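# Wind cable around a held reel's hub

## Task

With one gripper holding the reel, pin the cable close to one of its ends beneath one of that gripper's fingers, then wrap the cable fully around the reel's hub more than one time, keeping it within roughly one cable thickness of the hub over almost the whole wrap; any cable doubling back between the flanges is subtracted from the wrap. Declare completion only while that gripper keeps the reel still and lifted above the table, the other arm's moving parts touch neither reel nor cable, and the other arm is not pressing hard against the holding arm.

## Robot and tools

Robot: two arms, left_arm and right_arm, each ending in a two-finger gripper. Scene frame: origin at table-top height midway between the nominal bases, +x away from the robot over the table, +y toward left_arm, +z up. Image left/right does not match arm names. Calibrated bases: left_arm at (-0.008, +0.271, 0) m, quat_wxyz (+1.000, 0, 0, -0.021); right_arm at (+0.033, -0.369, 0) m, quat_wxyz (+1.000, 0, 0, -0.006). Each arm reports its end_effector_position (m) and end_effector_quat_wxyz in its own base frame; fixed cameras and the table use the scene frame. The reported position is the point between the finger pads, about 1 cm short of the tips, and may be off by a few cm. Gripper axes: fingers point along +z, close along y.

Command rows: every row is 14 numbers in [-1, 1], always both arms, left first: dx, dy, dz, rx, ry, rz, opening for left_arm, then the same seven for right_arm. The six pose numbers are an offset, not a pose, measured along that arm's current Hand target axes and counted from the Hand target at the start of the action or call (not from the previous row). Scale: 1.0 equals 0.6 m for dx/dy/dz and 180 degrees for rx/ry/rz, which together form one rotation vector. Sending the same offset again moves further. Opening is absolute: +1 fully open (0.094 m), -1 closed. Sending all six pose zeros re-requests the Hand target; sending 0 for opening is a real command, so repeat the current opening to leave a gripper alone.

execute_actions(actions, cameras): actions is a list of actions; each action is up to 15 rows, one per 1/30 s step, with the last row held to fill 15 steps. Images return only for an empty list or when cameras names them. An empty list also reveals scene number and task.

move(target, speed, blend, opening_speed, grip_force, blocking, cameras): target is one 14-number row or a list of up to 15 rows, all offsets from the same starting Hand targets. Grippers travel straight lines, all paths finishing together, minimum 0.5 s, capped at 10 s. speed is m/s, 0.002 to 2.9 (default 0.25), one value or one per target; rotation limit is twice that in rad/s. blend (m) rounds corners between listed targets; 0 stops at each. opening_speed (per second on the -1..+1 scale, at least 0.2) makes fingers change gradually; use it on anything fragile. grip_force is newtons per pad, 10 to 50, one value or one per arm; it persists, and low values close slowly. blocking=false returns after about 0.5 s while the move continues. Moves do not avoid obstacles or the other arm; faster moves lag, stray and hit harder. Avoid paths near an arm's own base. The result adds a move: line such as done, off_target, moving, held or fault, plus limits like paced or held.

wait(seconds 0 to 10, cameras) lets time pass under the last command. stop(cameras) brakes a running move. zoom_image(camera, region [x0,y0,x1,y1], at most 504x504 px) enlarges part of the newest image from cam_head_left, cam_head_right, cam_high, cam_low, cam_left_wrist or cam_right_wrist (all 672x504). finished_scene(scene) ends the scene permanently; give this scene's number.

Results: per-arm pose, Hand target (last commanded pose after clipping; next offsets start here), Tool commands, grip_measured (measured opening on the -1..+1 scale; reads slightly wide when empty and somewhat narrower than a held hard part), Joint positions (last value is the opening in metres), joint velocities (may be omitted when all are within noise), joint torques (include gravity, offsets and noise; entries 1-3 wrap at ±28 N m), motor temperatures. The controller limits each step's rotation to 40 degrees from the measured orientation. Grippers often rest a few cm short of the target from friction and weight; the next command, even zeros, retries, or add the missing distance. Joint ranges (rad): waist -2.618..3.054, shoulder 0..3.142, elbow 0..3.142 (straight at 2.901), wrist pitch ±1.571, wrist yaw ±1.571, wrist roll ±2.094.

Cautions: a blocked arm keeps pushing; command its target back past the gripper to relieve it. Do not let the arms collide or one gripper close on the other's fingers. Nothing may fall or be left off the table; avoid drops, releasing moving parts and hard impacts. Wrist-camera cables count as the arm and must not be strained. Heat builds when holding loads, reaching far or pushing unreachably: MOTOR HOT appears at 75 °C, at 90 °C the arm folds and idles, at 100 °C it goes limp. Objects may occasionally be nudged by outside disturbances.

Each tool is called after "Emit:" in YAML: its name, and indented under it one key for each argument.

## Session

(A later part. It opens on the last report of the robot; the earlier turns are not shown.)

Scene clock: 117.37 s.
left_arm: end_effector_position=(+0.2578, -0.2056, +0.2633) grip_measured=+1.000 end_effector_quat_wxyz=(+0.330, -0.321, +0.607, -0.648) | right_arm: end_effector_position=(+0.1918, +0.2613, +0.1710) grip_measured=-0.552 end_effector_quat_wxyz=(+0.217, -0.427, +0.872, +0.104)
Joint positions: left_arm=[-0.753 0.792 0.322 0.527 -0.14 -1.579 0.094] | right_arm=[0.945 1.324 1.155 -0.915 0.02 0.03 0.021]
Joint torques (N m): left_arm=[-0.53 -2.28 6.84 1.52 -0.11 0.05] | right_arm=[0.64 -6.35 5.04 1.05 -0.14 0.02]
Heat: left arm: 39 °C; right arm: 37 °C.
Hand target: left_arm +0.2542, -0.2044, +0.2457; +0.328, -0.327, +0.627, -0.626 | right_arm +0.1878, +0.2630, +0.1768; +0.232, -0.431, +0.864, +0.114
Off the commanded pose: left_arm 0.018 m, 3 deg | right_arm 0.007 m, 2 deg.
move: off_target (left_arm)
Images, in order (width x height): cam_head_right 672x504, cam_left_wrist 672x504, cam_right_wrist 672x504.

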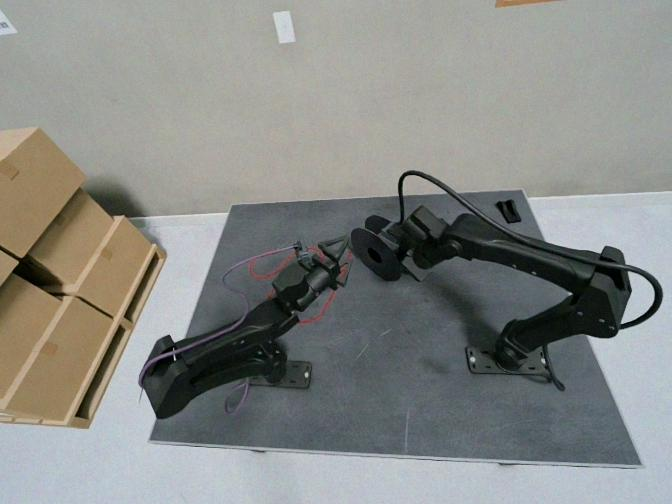

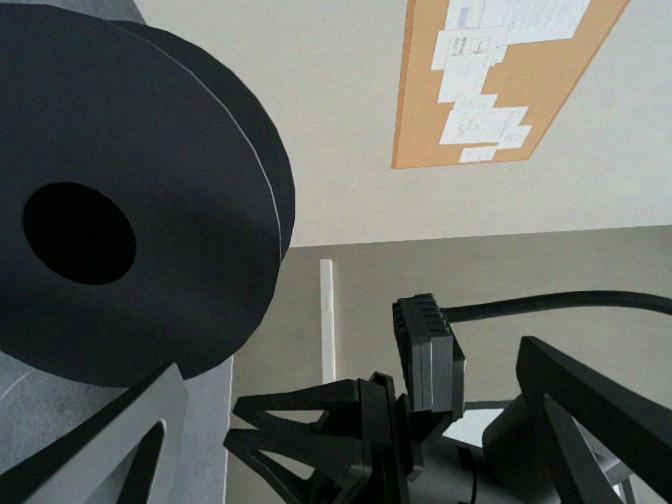

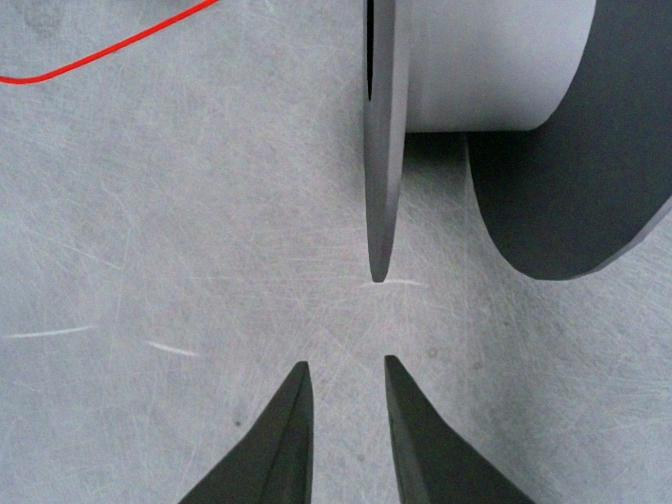

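Emit:
move:
  target:
    - [0,0,0,0,0,0,1,-0.02,-0.032,0,0,0,0,0.1]
    - [0,0,0,0,0,0,1,-0.10,-0.032,0.055,0,0,0,0.1]
  speed: 0.06
  cameras: ["cam_right_wrist","cam_left_wrist"]

Scene clock: 119.97 s.
left_arm: end_effector_position=(+0.2578, -0.2056, +0.2633) grip_measured=+1.000 end_effector_quat_wxyz=(+0.330, -0.321, +0.607, -0.648) | right_arm: end_effector_position=(+0.2311, +0.2830, +0.1523) grip_measured=+0.098 end_effector_quat_wxyz=(+0.184, -0.427, +0.881, +0.091)
Joint positions: left_arm=[-0.753 0.792 0.322 0.527 -0.14 -1.579 0.094] | right_arm=[0.876 1.543 1.3 -0.915 -0.014 -0.024 0.052]
Joint torques (N m): left_arm=[-0.53 -2.28 6.86 1.52 -0.12 0.05] | right_arm=[0.2 -5.6 12.16 1.25 -0.12 -0.03]
Heat: left arm: 39 °C; right arm: 37 °C.
Hand target: left_arm +0.2542, -0.2044, +0.2457; +0.328, -0.327, +0.627, -0.626 | right_arm +0.2444, +0.3061, +0.1782; +0.232, -0.431, +0.864, +0.114
Off the commanded pose: left_arm 0.018 m, 3 deg | right_arm 0.037 m, 6 deg.
move: off_target (left_arm, right_arm)
Images, in order (width x height): cam_left_wrist 672x504, cam_right_wrist 672x504.

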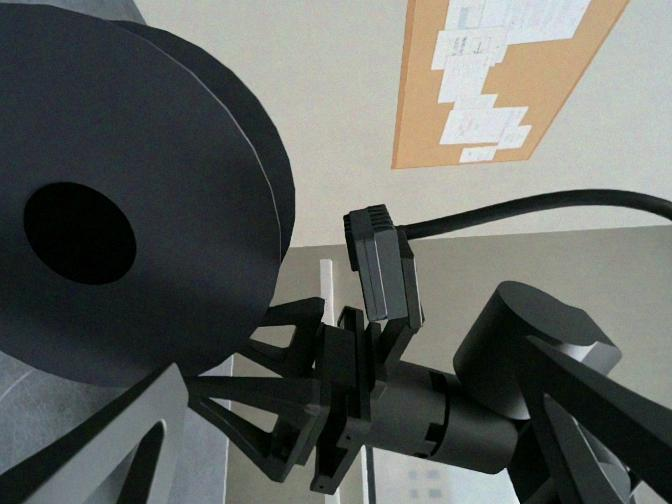

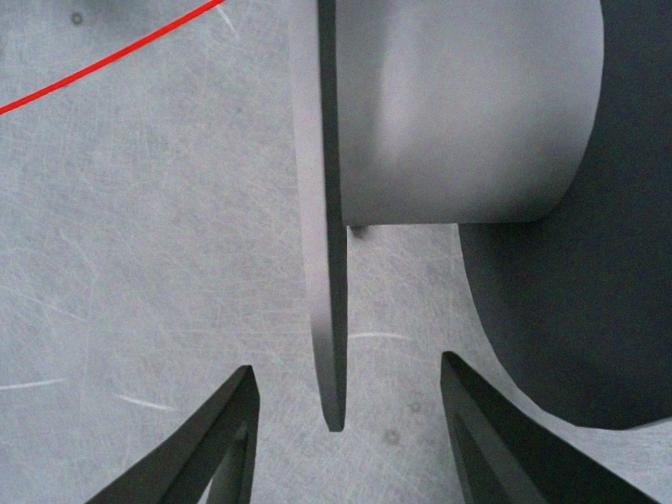

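Emit:
move:
  target: [0,0,0,0,0,0,1,-0.052,0,0.03,0,0,0,0.1]
  speed: 0.05
  cameras: ["cam_right_wrist"]

Scene clock: 121.50 s.
left_arm: end_effector_position=(+0.2578, -0.2056, +0.2633) grip_measured=+1.000 end_effector_quat_wxyz=(+0.330, -0.321, +0.607, -0.648) | right_arm: end_effector_position=(+0.2550, +0.3117, +0.1536) grip_measured=+0.098 end_effector_quat_wxyz=(+0.187, -0.427, +0.880, +0.093)
Joint positions: left_arm=[-0.753 0.792 0.322 0.527 -0.14 -1.579 0.094] | right_arm=[0.876 1.678 1.443 -0.915 -0.014 -0.024 0.052]
Joint torques (N m): left_arm=[-0.55 -2.28 6.87 1.52 -0.11 0.05] | right_arm=[0.72 -6.69 12.15 1.22 -0.05 -0.04]
Heat: left arm: 38 °C; right arm: 37 °C.
Hand target: left_arm +0.2542, -0.2044, +0.2457; +0.328, -0.327, +0.627, -0.626 | right_arm +0.2661, +0.3349, +0.1782; +0.232, -0.431, +0.864, +0.114
Off the commanded pose: left_arm 0.018 m, 3 deg | right_arm 0.036 m, 6 deg.
move: off_target (left_arm, right_arm)
Images, in order (width x height): cam_right_wrist 672x504.

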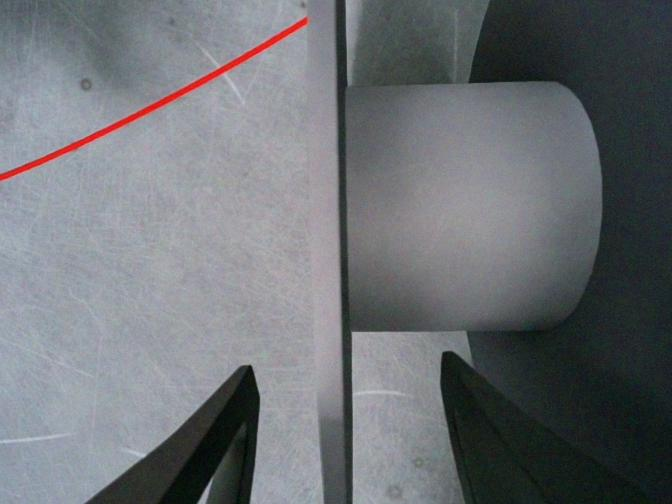

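Emit:
move:
  target: [0,0,0,0,0,0,1,0,0.008,0,0,0,0,-1]
  speed: 0.05
  opening_speed: 0.4
  cameras: ["cam_right_wrist"]

Scene clock: 125.00 s.
left_arm: end_effector_position=(+0.2578, -0.2056, +0.2633) grip_measured=+1.000 end_effector_quat_wxyz=(+0.330, -0.321, +0.607, -0.648) | right_arm: end_effector_position=(+0.2510, +0.3149, +0.1536) grip_measured=-0.948 end_effector_quat_wxyz=(+0.188, -0.431, +0.878, +0.091)
Joint positions: left_arm=[-0.753 0.792 0.322 0.527 -0.14 -1.579 0.094] | right_arm=[0.893 1.678 1.443 -0.915 -0.005 -0.019 0.002]
Joint torques (N m): left_arm=[-0.54 -2.29 6.87 1.52 -0.11 0.05] | right_arm=[0.39 -6.71 12.19 1.21 0.03 0.09]
Heat: left arm: 38 °C; right arm: 37 °C.
Hand target: left_arm +0.2542, -0.2044, +0.2457; +0.328, -0.327, +0.627, -0.626 | right_arm +0.2622, +0.3378, +0.1781; +0.232, -0.431, +0.864, +0.114
Off the commanded pose: left_arm 0.018 m, 3 deg | right_arm 0.035 m, 6 deg.
move: off_target (left_arm, right_arm)
Images, in order (width x height): cam_right_wrist 672x504.

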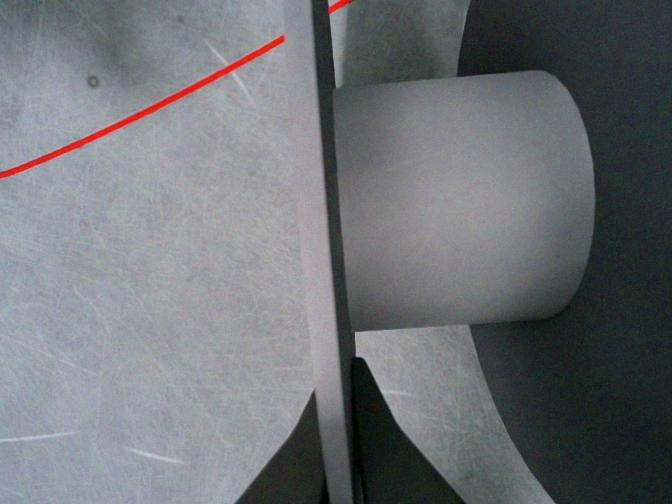

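Emit:
move:
  target: [-0.323,-0.057,-0.131,-0.338,0.067,0.369,1,0,0,0,0,0,0,-1]
  cameras: ["cam_left_wrist","cam_head_left","cam_high"]

Scene clock: 129.73 s.
left_arm: end_effector_position=(+0.3055, -0.0041, +0.2705) grip_measured=+1.000 end_effector_quat_wxyz=(+0.344, -0.001, +0.939, -0.005) | right_arm: end_effector_position=(+0.2510, +0.3149, +0.1536) grip_measured=-0.948 end_effector_quat_wxyz=(+0.188, -0.431, +0.878, +0.091)
Joint positions: left_arm=[-0.018 1.154 1.33 -1.045 -0.002 -0.019 0.094] | right_arm=[0.893 1.678 1.443 -0.915 -0.005 -0.019 0.002]
Joint torques (N m): left_arm=[0.32 -2.81 11.92 1.12 -0.06 0.07] | right_arm=[0.5 -6.31 12.3 1.19 -0.05 0.04]
Heat: left arm: 37 °C; right arm: 37 °C.
Hand target: left_arm +0.3005, -0.0005, +0.2803; +0.341, +0.000, +0.940, +0.000 | right_arm +0.2622, +0.3378, +0.1781; +0.232, -0.431, +0.864, +0.114
Off the commanded pose: left_arm 0.012 m, 1 deg | right_arm 0.035 m, 6 deg.
move: off_target (left_arm, right_arm)
Images, in order (width x height): cam_head_left 672x504, cam_high 672x504, cam_left_wrist 672x504.

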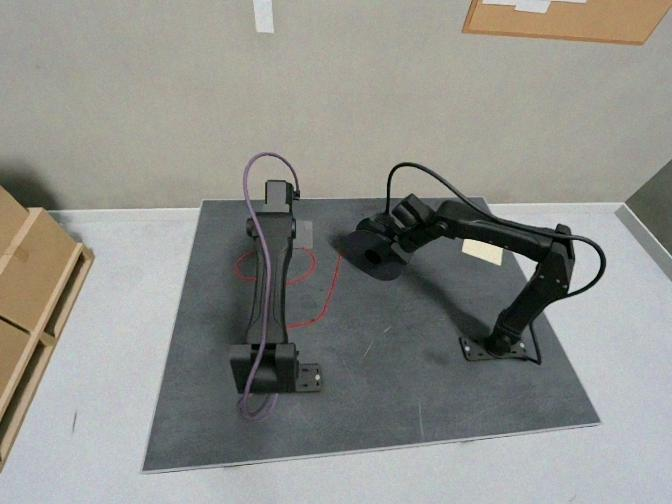

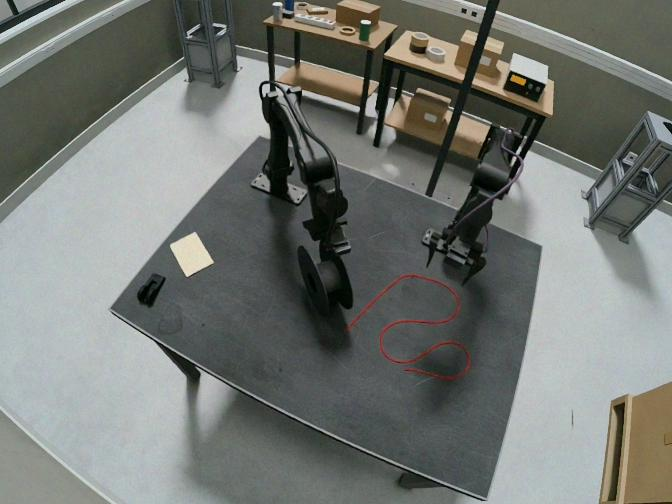

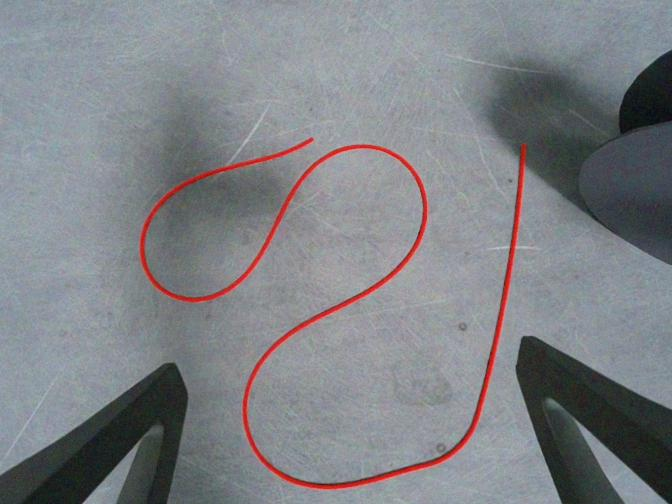

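Emit:
move:
  target: [0.022,0.241,0.395,-0.226,0.136,-0.625,0,0,0,0,0,0,0,-1]
  cameras: ["cam_left_wrist","cam_head_left"]

Scene clock: 136.47 s.
left_arm: end_effector_position=(+0.4411, +0.1435, +0.0942) grip_measured=+0.002 end_effector_quat_wxyz=(-0.005, +0.854, -0.520, +0.010) | right_arm: end_effector_position=(+0.2510, +0.3149, +0.1536) grip_measured=-0.948 end_effector_quat_wxyz=(+0.188, -0.431, +0.878, +0.091)
Joint positions: left_arm=[0.316 2.376 2.308 -1.482 0.01 -1.732 0.047] | right_arm=[0.893 1.678 1.443 -0.915 -0.005 -0.019 0.002]
Joint torques (N m): left_arm=[0.21 -12.77 10.61 0.11 -0.01 -0.11] | right_arm=[0.57 -6.5 12.01 1.19 -0.07 0.06]
Heat: left arm: 37 °C; right arm: 37 °C.
Hand target: left_arm +0.4425, +0.1439, +0.0899; +0.000, +0.857, -0.515, +0.001 | right_arm +0.2622, +0.3378, +0.1781; +0.232, -0.431, +0.864, +0.114
Off the commanded pose: left_arm 0.004 m, 1 deg | right_arm 0.035 m, 6 deg.
move: off_target (right_arm)
Images, in order (width x height): cam_head_left 672x504, cam_left_wrist 672x504.

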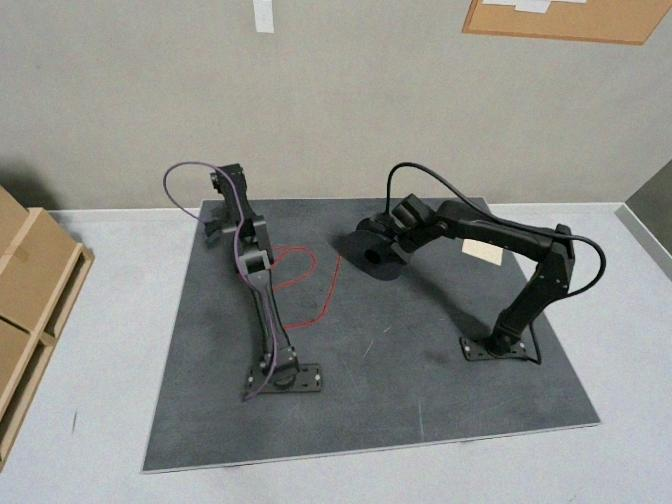

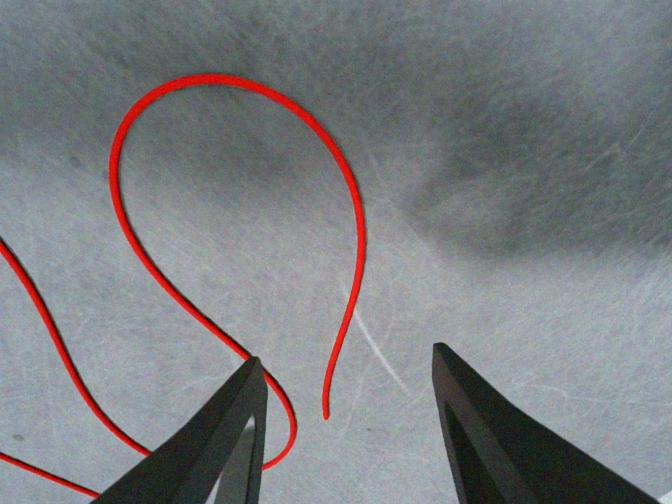

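Emit:
move:
  target: [0,-0.013,0.115,0,0,0,0,0,0,0,0,0,0,-1]
  speed: 0.1
  cameras: ["cam_left_wrist"]

Scene clock: 138.43 s.
left_arm: end_effector_position=(+0.4551, +0.1481, +0.0365) grip_measured=+0.002 end_effector_quat_wxyz=(-0.012, +0.854, -0.520, +0.017) | right_arm: end_effector_position=(+0.2510, +0.3149, +0.1536) grip_measured=-0.948 end_effector_quat_wxyz=(+0.188, -0.431, +0.878, +0.091)
Joint positions: left_arm=[0.316 2.41 2.138 -1.258 0.01 -1.732 0.047] | right_arm=[0.893 1.678 1.443 -0.915 -0.005 -0.019 0.002]
Joint torques (N m): left_arm=[0.42 -13.76 5.7 0.43 -0.01 -0.08] | right_arm=[0.51 -6.9 11.99 1.25 0.02 0.06]
Heat: left arm: 37 °C; right arm: 37 °C.
Hand target: left_arm +0.4495, +0.1474, +0.0209; +0.000, +0.857, -0.515, +0.001 | right_arm +0.2622, +0.3378, +0.1781; +0.232, -0.431, +0.864, +0.114
Off the commanded pose: left_arm 0.017 m, 2 deg | right_arm 0.035 m, 6 deg.
move: off_target (left_arm, right_arm)
Images, in order (width x height): cam_left_wrist 672x504.

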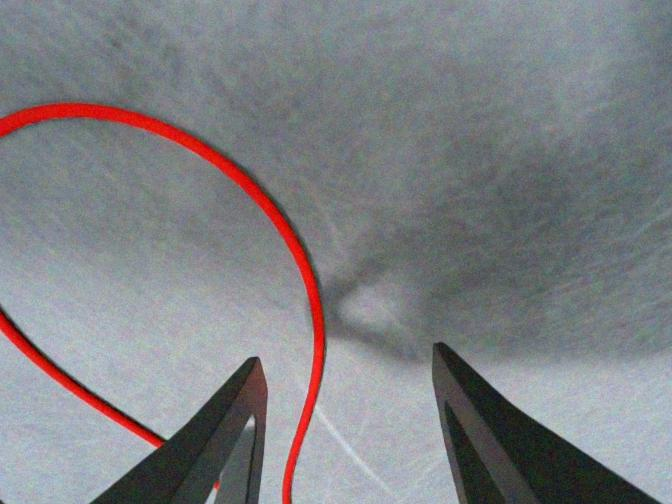

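Emit:
move:
  target: [0,0.01,0.037,0,0,0,0,0,0,0,0,0,0,-1]
  speed: 0.06
  cameras: ["cam_left_wrist"]

Scene clock: 139.57 s.
left_arm: end_effector_position=(+0.4489, +0.1460, +0.0164) grip_measured=+0.002 end_effector_quat_wxyz=(-0.006, +0.854, -0.520, +0.012) | right_arm: end_effector_position=(+0.2510, +0.3149, +0.1536) grip_measured=-0.948 end_effector_quat_wxyz=(+0.188, -0.431, +0.878, +0.091)
Joint positions: left_arm=[0.316 2.404 2.048 -1.189 0.01 -1.732 0.047] | right_arm=[0.893 1.678 1.443 -0.915 -0.005 -0.019 0.002]
Joint torques (N m): left_arm=[0.23 -14.54 3.23 0.72 -0.02 -0.09] | right_arm=[0.79 -6.57 12.25 1.17 -0.02 0.08]
Heat: left arm: 37 °C; right arm: 37 °C.
Hand target: left_arm +0.4442, +0.1446, -0.0013; +0.000, +0.857, -0.515, +0.001 | right_arm +0.2622, +0.3378, +0.1781; +0.232, -0.431, +0.864, +0.114
Off the commanded pose: left_arm 0.018 m, 2 deg | right_arm 0.035 m, 6 deg.
move: off_target (left_arm, right_arm)
Images, in order (width x height): cam_left_wrist 672x504.

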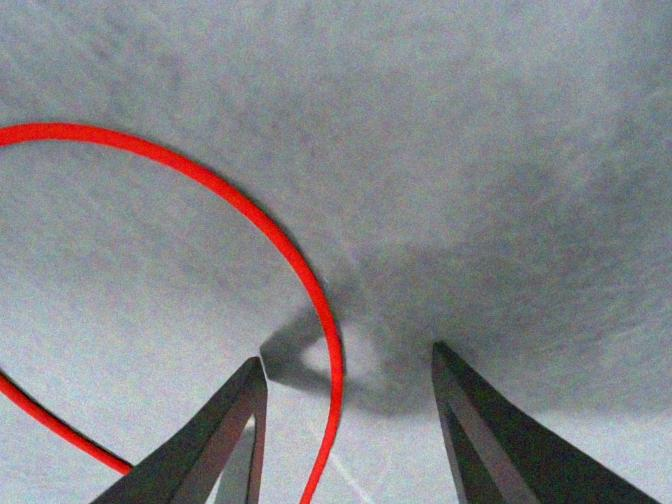

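Emit:
move:
  target:
    - [0,0,0.013,0,0,0,0,0,0,0,0,0,0,-1]
    - [0,0,0.013,0,0,0,-1,0,0,0,0,0,0,-1]
  speed: 0.05
  opening_speed: 1
  cameras: ["cam_left_wrist"]

Scene clock: 142.20 s.
left_arm: end_effector_position=(+0.4601, +0.1497, +0.0162) grip_measured=-0.984 end_effector_quat_wxyz=(-0.027, +0.854, -0.518, +0.030) | right_arm: end_effector_position=(+0.2510, +0.3149, +0.1536) grip_measured=-0.948 end_effector_quat_wxyz=(+0.188, -0.431, +0.878, +0.091)
Joint positions: left_arm=[0.316 2.395 2.028 -1.123 0.01 -1.735 0.001] | right_arm=[0.893 1.678 1.443 -0.915 -0.005 -0.019 0.002]
Joint torques (N m): left_arm=[0.25 -13.23 3.63 0.39 -0.03 -0.07] | right_arm=[0.5 -6.58 12.33 1.24 -0.05 0.03]
Heat: left arm: 36 °C; right arm: 37 °C.
Hand target: left_arm +0.4442, +0.1446, -0.0091; +0.000, +0.857, -0.515, +0.001 | right_arm +0.2622, +0.3378, +0.1781; +0.232, -0.431, +0.864, +0.114
Off the commanded pose: left_arm 0.030 m, 5 deg | right_arm 0.035 m, 6 deg.
move: off_target (left_arm, right_arm); target 2's new opening was sent with left_arm's hand 0.025 m and 2 deg from that target
Images, in order (width x height): cam_left_wrist 672x504.

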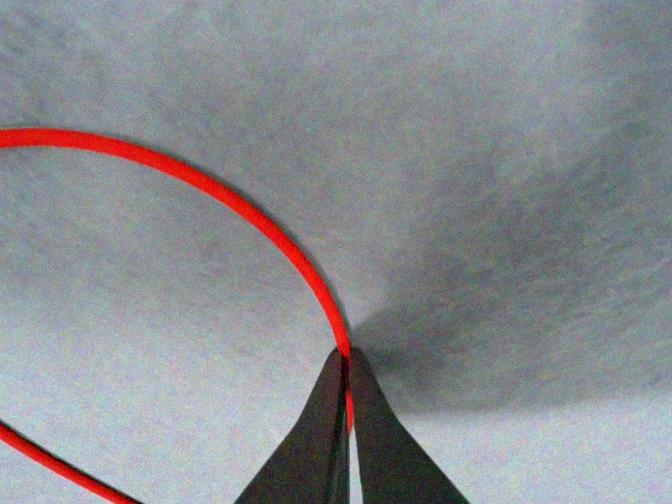

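Emit:
move:
  target: [0,0,-0.46,0,0,0,-1,0,0,0,0,0,0,-1]
  speed: 0.15
  cameras: ["cam_left_wrist","cam_head_right","cam_high","cam_low"]

Scene clock: 144.93 s.
left_arm: end_effector_position=(+0.4517, +0.1470, +0.2451) grip_measured=-0.984 end_effector_quat_wxyz=(-0.144, +0.841, -0.504, +0.131) | right_arm: end_effector_position=(+0.2510, +0.3149, +0.1536) grip_measured=-0.948 end_effector_quat_wxyz=(+0.188, -0.431, +0.878, +0.091)
Joint positions: left_arm=[0.316 2.177 2.531 -1.533 0.01 -1.747 0.001] | right_arm=[0.893 1.678 1.443 -0.915 -0.005 -0.019 0.002]
Joint torques (N m): left_arm=[0.31 -16.14 9.46 0.8 -0.02 -0.06] | right_arm=[0.64 -6.72 12.29 1.16 -0.02 -0.01]
Heat: left arm: 37 °C; right arm: 37 °C.
Hand target: left_arm +0.4437, +0.1449, +0.2669; +0.000, +0.857, -0.515, +0.001 | right_arm +0.2622, +0.3378, +0.1781; +0.232, -0.431, +0.864, +0.114
Off the commanded pose: left_arm 0.023 m, 22 deg | right_arm 0.035 m, 6 deg.
joint sent to its limit (left arm) — joint 4 (wrist pitch), lower limit. The joint targets are off in position and orientation.
move: off_target (left_arm, right_arm)
Images, in order (width x height): cam_head_right 672x504, cam_high 672x504, cam_low 672x504, cam_left_wrist 672x504.

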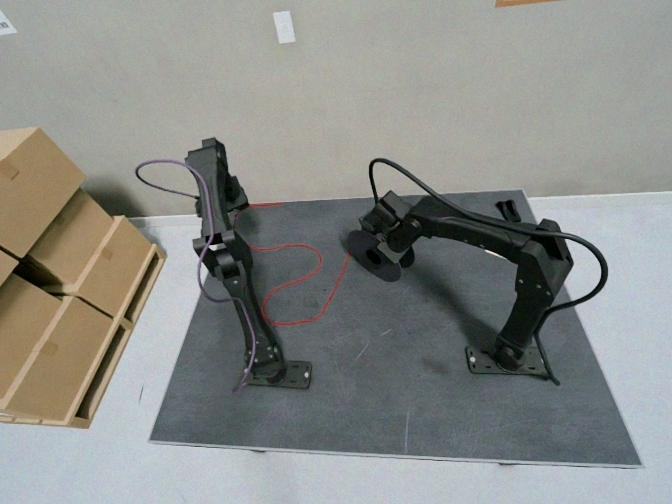

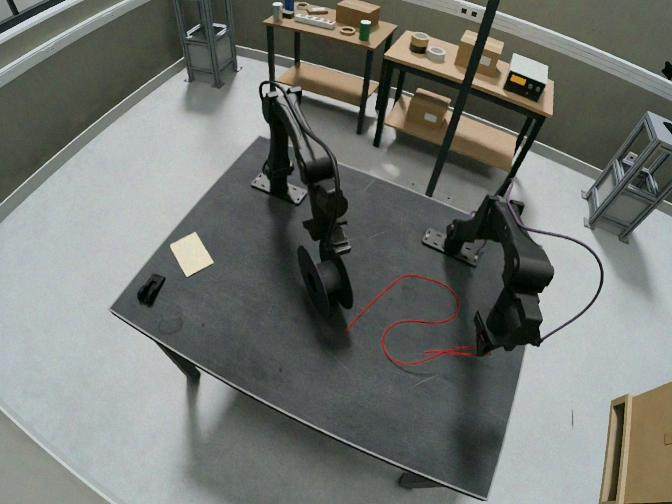

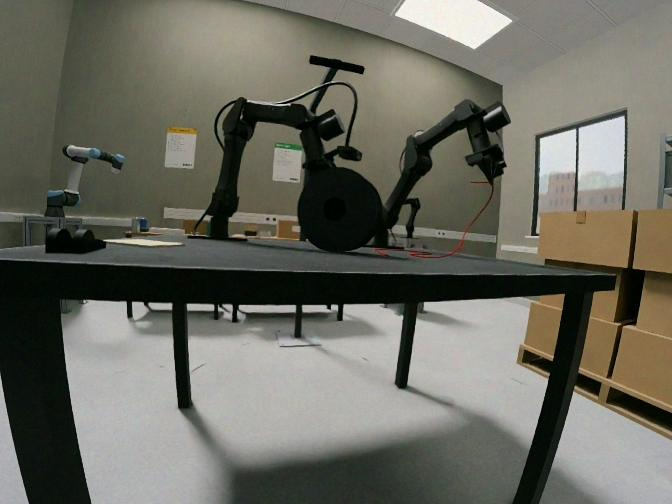

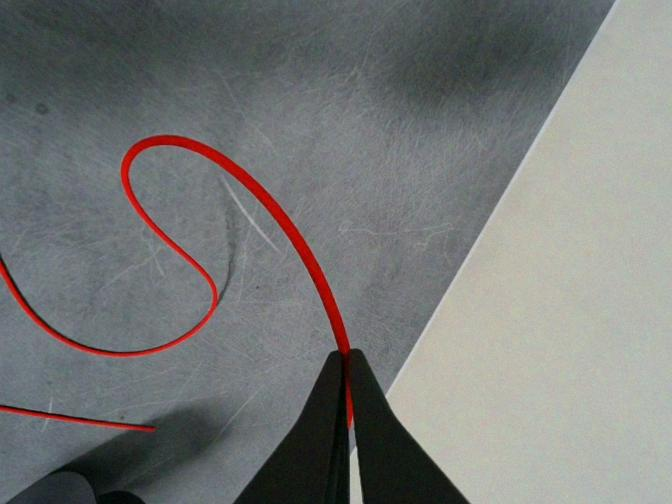

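Emit:
move:
  target: [0.497,0.29,0.028,0,0,0.403,-1,0,0,0,0,0,0,-1]
  speed: 0.15
  cameras: ["all"]

Scene clock: 150.73 s.
left_arm: end_effector_position=(+0.4285, -0.2037, +0.2516) grip_measured=-0.984 end_effector_quat_wxyz=(+0.130, -0.384, +0.901, -0.156) | right_arm: end_effector_position=(+0.2510, +0.3149, +0.1536) grip_measured=-0.948 end_effector_quat_wxyz=(+0.188, -0.431, +0.878, +0.091)
Joint positions: left_arm=[-0.442 2.168 2.538 -1.533 0.011 -1.25 0.001] | right_arm=[0.893 1.678 1.443 -0.915 -0.005 -0.019 0.002]
Joint torques (N m): left_arm=[-0.1 -11.12 10.09 0.83 -0.02 0.11] | right_arm=[0.46 -6.69 12.15 1.22 0.05 0.08]
Heat: left arm: 37 °C; right arm: 37 °C.
Hand target: left_arm +0.4300, -0.2001, +0.2505; +0.001, -0.386, +0.922, -0.001 | right_arm +0.2622, +0.3378, +0.1781; +0.232, -0.431, +0.864, +0.114
Off the commanded pose: left_arm 0.004 m, 23 deg | right_arm 0.035 m, 6 deg.
joint sent to its limit (left arm) — joint 4 (wrist pitch), lower limit. The joint targets are off in position and orientation.
move: off_target (left_arm, right_arm)

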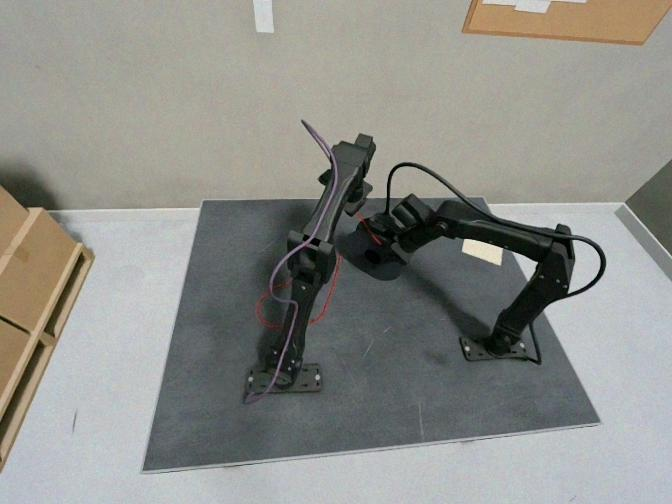

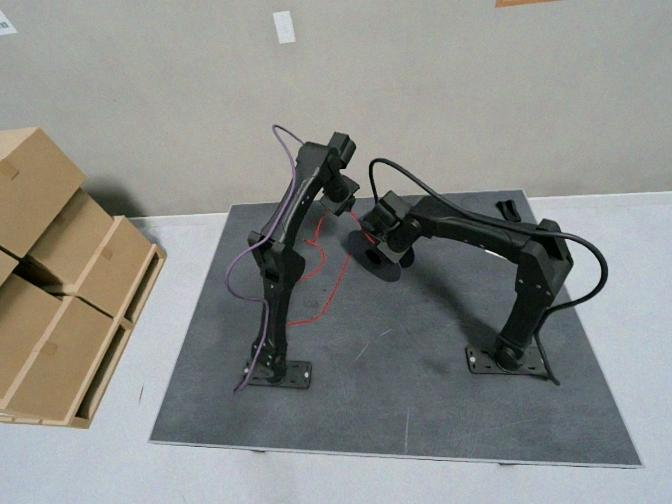

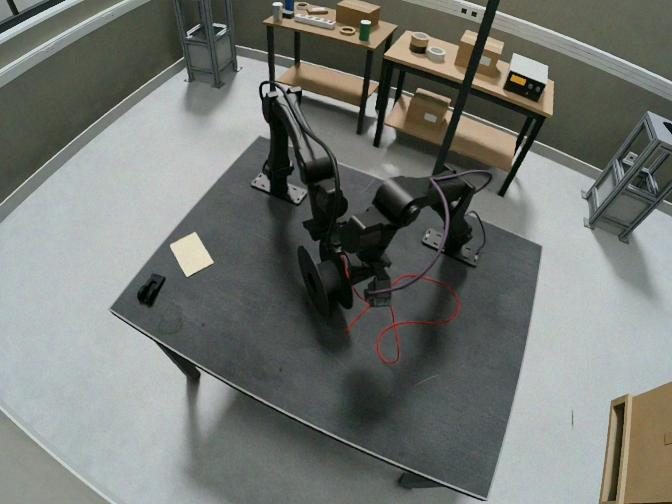

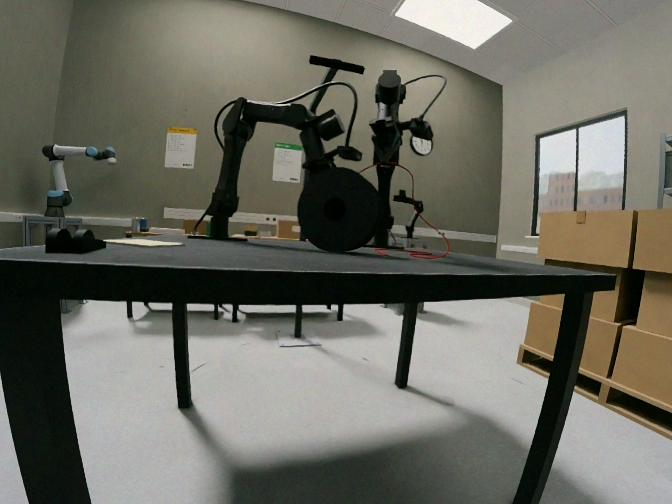

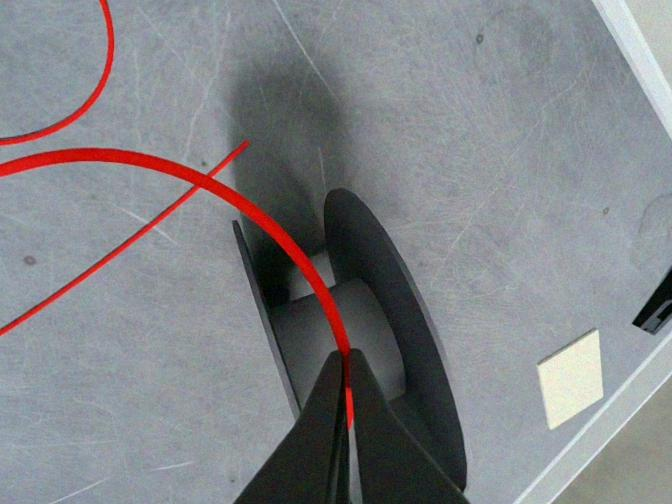

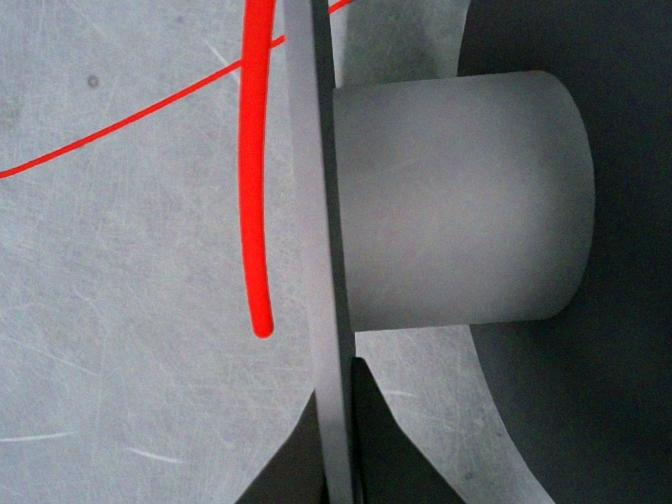

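Emit:
move:
  target: [0,0,0,0,0,0,-1,0,0,0,0,0,0,0.2]
  opening_speed: 0.7

Emit:
move:
  target: [0.058,0.045,0.055,0,0,0,-1,0,0,0,0,0,0,0.2]
  speed: 0.1
  cameras: ["cam_left_wrist","cam_right_wrist","cam_head_right"]

Scene clock: 153.33 s.
left_arm: end_effector_position=(+0.4285, -0.2037, +0.2516) grip_measured=-0.984 end_effector_quat_wxyz=(+0.130, -0.384, +0.901, -0.156) | right_arm: end_effector_position=(+0.2497, +0.3160, +0.1536) grip_measured=+0.198 end_effector_quat_wxyz=(+0.186, -0.431, +0.878, +0.095)
Joint positions: left_arm=[-0.442 2.168 2.538 -1.533 0.011 -1.25 0.001] | right_arm=[0.893 1.678 1.443 -0.915 -0.014 -0.018 0.056]
Joint torques (N m): left_arm=[-0.1 -11.12 10.07 0.83 -0.02 0.12] | right_arm=[0.4 -6.76 12.15 1.16 -0.02 0.04]
Heat: left arm: 38 °C; right arm: 38 °C.
Hand target: left_arm +0.4300, -0.2001, +0.2505; +0.001, -0.386, +0.922, -0.001 | right_arm +0.2622, +0.3378, +0.1781; +0.232, -0.431, +0.864, +0.114
Off the commanded pose: left_arm 0.004 m, 23 deg | right_arm 0.035 m, 6 deg.
joint sent to its limit (left arm) — joint 4 (wrist pitch), lower limit. The joint targets are off in position and orientation.
move: off_target (left_arm, right_arm)

Scene clock: 156.07 s.
left_arm: end_effector_position=(+0.4009, -0.2099, +0.2048) grip_measured=-0.984 end_effector_quat_wxyz=(+0.073, -0.388, +0.913, -0.097) | right_arm: end_effector_position=(+0.2497, +0.3160, +0.1536) grip_measured=+0.198 end_effector_quat_wxyz=(+0.186, -0.431, +0.878, +0.095)
Joint positions: left_arm=[-0.48 2.151 2.356 -1.533 0.011 -1.286 0.001] | right_arm=[0.893 1.678 1.443 -0.915 -0.014 -0.018 0.056]
Joint torques (N m): left_arm=[-0.5 -17.59 4.77 0.52 -0.05 -0.07] | right_arm=[0.53 -6.84 12.18 1.22 -0.01 0.04]
Motor temperatures (°C): left_arm=[26 39 37 34 25 27 29] | right_arm=[28 35 38 33 27 28 29]
Heat: left arm: 39 °C; right arm: 38 °C.
Hand target: left_arm +0.3864, -0.2060, +0.2175; +0.001, -0.386, +0.922, -0.001 | right_arm +0.2622, +0.3378, +0.1781; +0.232, -0.431, +0.864, +0.114
Off the commanded pose: left_arm 0.020 m, 14 deg | right_arm 0.035 m, 6 deg.
joint sent to its limit (left arm) — joint 4 (wrist pitch), lower limit. The joint targets are off in position and orientation.
move: off_target (left_arm, right_arm)
Images, in order (width x height): cam_head_right 672x504, cam_left_wrist 672x504, cam_right_wrist 672x504.

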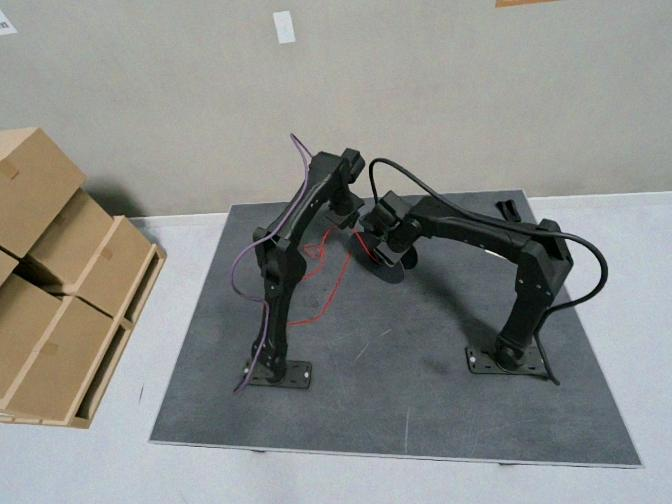

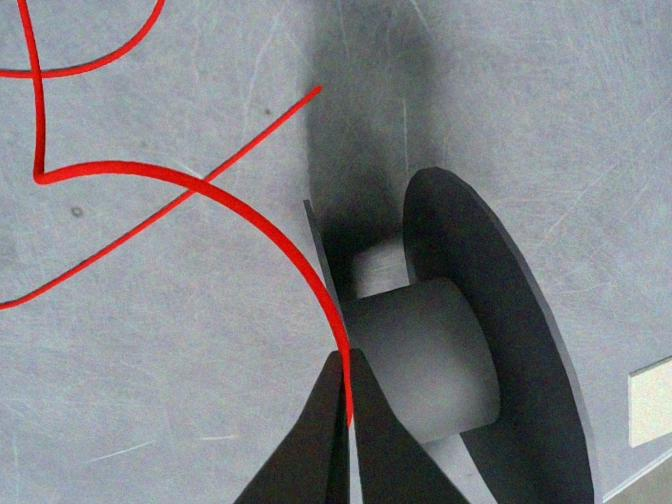

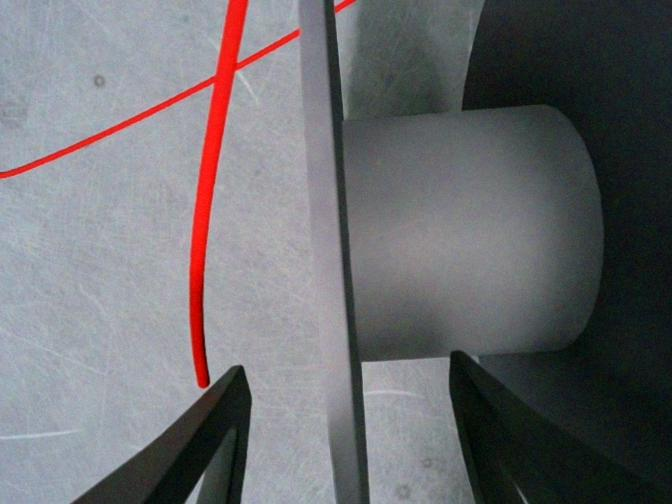

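Emit:
move:
  target:
    - [0,0,-0.14,0,0,0,-1,0,0,0,0,0,0,0.2]
    - [-0.013,-0.073,-0.14,0,0,-0.044,-1,0,0,0,0,0,0,0.2]
  speed: 0.1
  cameras: ["cam_left_wrist","cam_right_wrist","cam_low"]

Emit:
zoom_image:
  camera: "cam_low"
  region: [280, 110, 460, 270]

Scene clock: 161.30 s.
left_arm: end_effector_position=(+0.4253, -0.2276, +0.3042) grip_measured=-0.984 end_effector_quat_wxyz=(+0.157, -0.436, +0.854, -0.235) | right_arm: end_effector_position=(+0.2497, +0.3160, +0.1536) grip_measured=+0.198 end_effector_quat_wxyz=(+0.186, -0.431, +0.878, +0.095)
Joint positions: left_arm=[-0.489 2.159 2.693 -1.533 0.011 -1.436 0.001] | right_arm=[0.893 1.678 1.443 -0.915 -0.014 -0.018 0.056]
Joint torques (N m): left_arm=[-0.49 -10.62 9.4 1.1 -0.06 -0.05] | right_arm=[0.57 -6.71 12.15 1.19 -0.01 0.09]
Heat: left arm: 39 °C; right arm: 38 °C.
Hand target: left_arm +0.4229, -0.2310, +0.3016; +0.001, -0.449, +0.894, -0.001 | right_arm +0.2622, +0.3378, +0.1781; +0.232, -0.431, +0.864, +0.114
Off the commanded pose: left_arm 0.005 m, 33 deg | right_arm 0.035 m, 6 deg.
joint sent to its limit (left arm) — joint 4 (wrist pitch), lower limit. The joint targets are off in position and orientation.
move: off_target (left_arm, right_arm)
Images, in order (width x height): cam_low 672x504, cam_left_wrist 672x504, cam_right_wrist 672x504.

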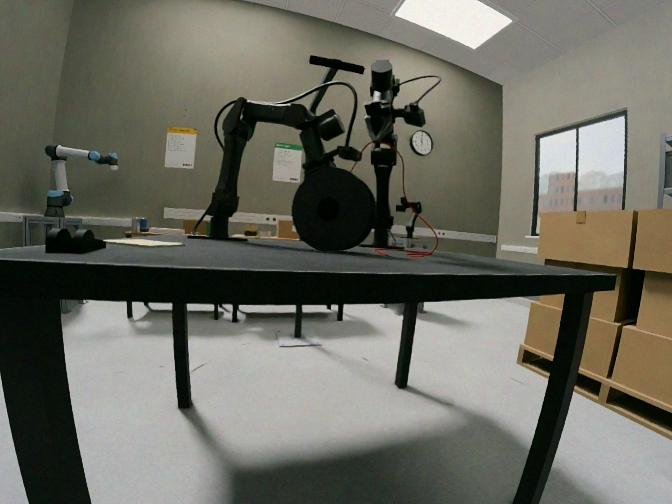

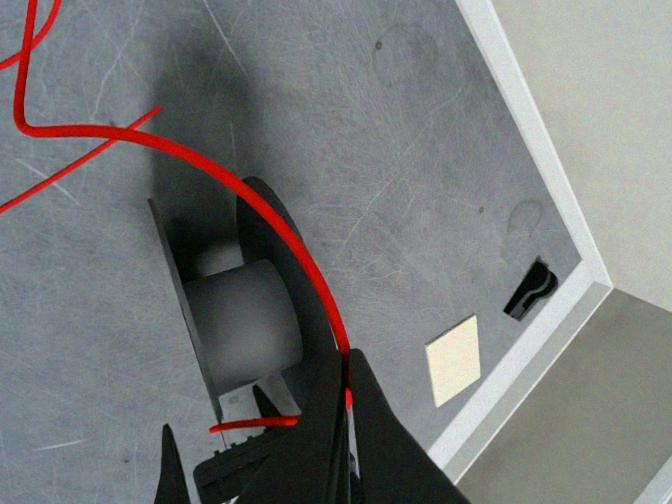

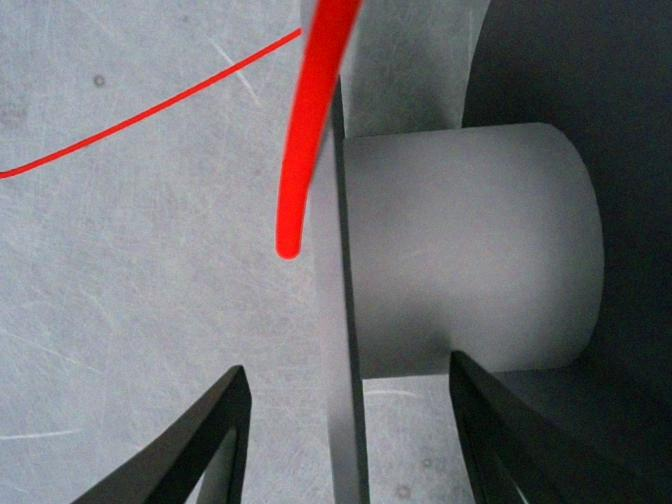

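Scaled by 2.800.

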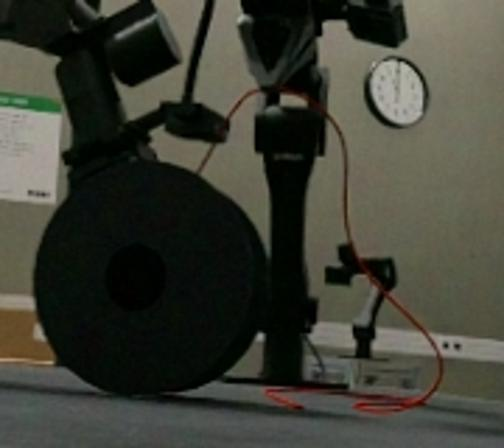

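Emit:
move:
  target:
    - [0.018,-0.047,0,0,0,0,-1,0,0,0,0,0,0,0.2]
    - [0.018,-0.047,0.075,0,0,0,-1,0,0,0,0,0,0,0.2]
  speed: 0.07
  cameras: ["cam_left_wrist","cam_right_wrist","cam_low"]

Emit:
zoom_image:
  camera: "cam_low"
  region: [280, 110, 460, 270]

Scene clock: 171.17 s.
left_arm: end_effector_position=(+0.4436, -0.2542, +0.2802) grip_measured=-0.984 end_effector_quat_wxyz=(+0.149, -0.436, +0.855, -0.238) | right_arm: end_effector_position=(+0.2497, +0.3160, +0.1536) grip_measured=+0.198 end_effector_quat_wxyz=(+0.186, -0.431, +0.878, +0.095)
Joint positions: left_arm=[-0.518 2.298 2.828 -1.533 0.011 -1.465 0.001] | right_arm=[0.893 1.678 1.443 -0.915 -0.014 -0.018 0.056]
Joint torques (N m): left_arm=[-0.51 -11.64 3.84 1.1 -0.06 -0.03] | right_arm=[0.85 -6.84 12.12 1.2 -0.09 -0.01]
Heat: left arm: 39 °C; right arm: 38 °C.
Hand target: left_arm +0.4392, -0.2566, +0.2566; +0.001, -0.449, +0.894, -0.001 | right_arm +0.2622, +0.3378, +0.1781; +0.232, -0.431, +0.864, +0.114
Off the commanded pose: left_arm 0.024 m, 32 deg | right_arm 0.035 m, 6 deg.
elbow stopped short (left arm): the move would have taken joint 3 (elbow) straighter than the controller allows.
joint sent to its limit (left arm) — joint 4 (wrist pitch), lower limit. The joint targets are off in position and orientation.
move: off_target (left_arm, right_arm)
Images, in order (width x height): cam_low 672x504, cam_left_wrist 672x504, cam_right_wrist 672x504.

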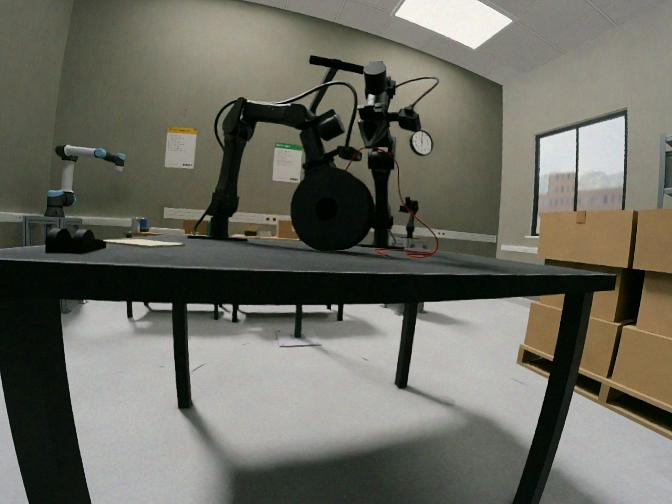

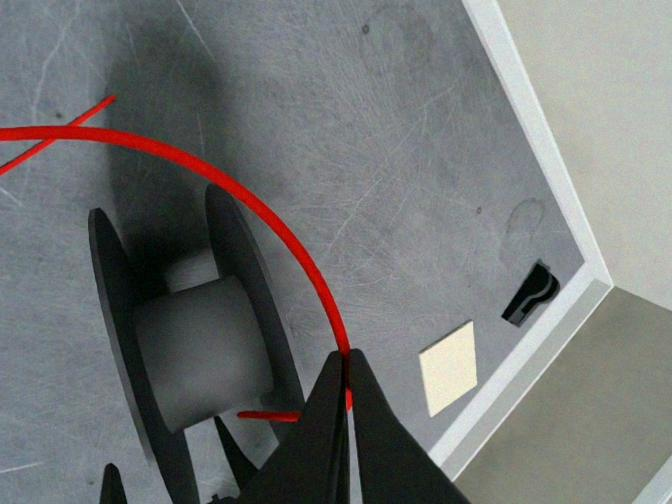

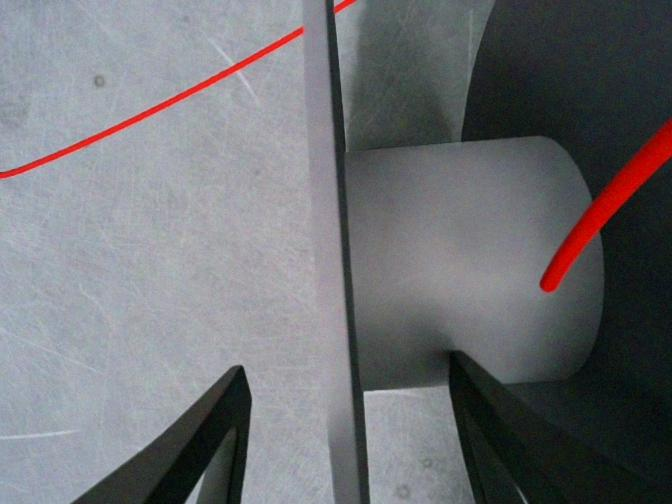

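Scaled by 2.800.

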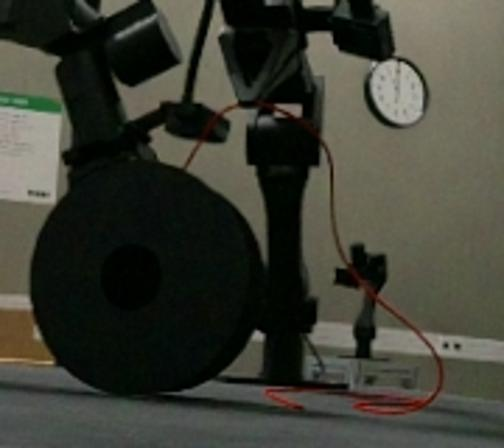

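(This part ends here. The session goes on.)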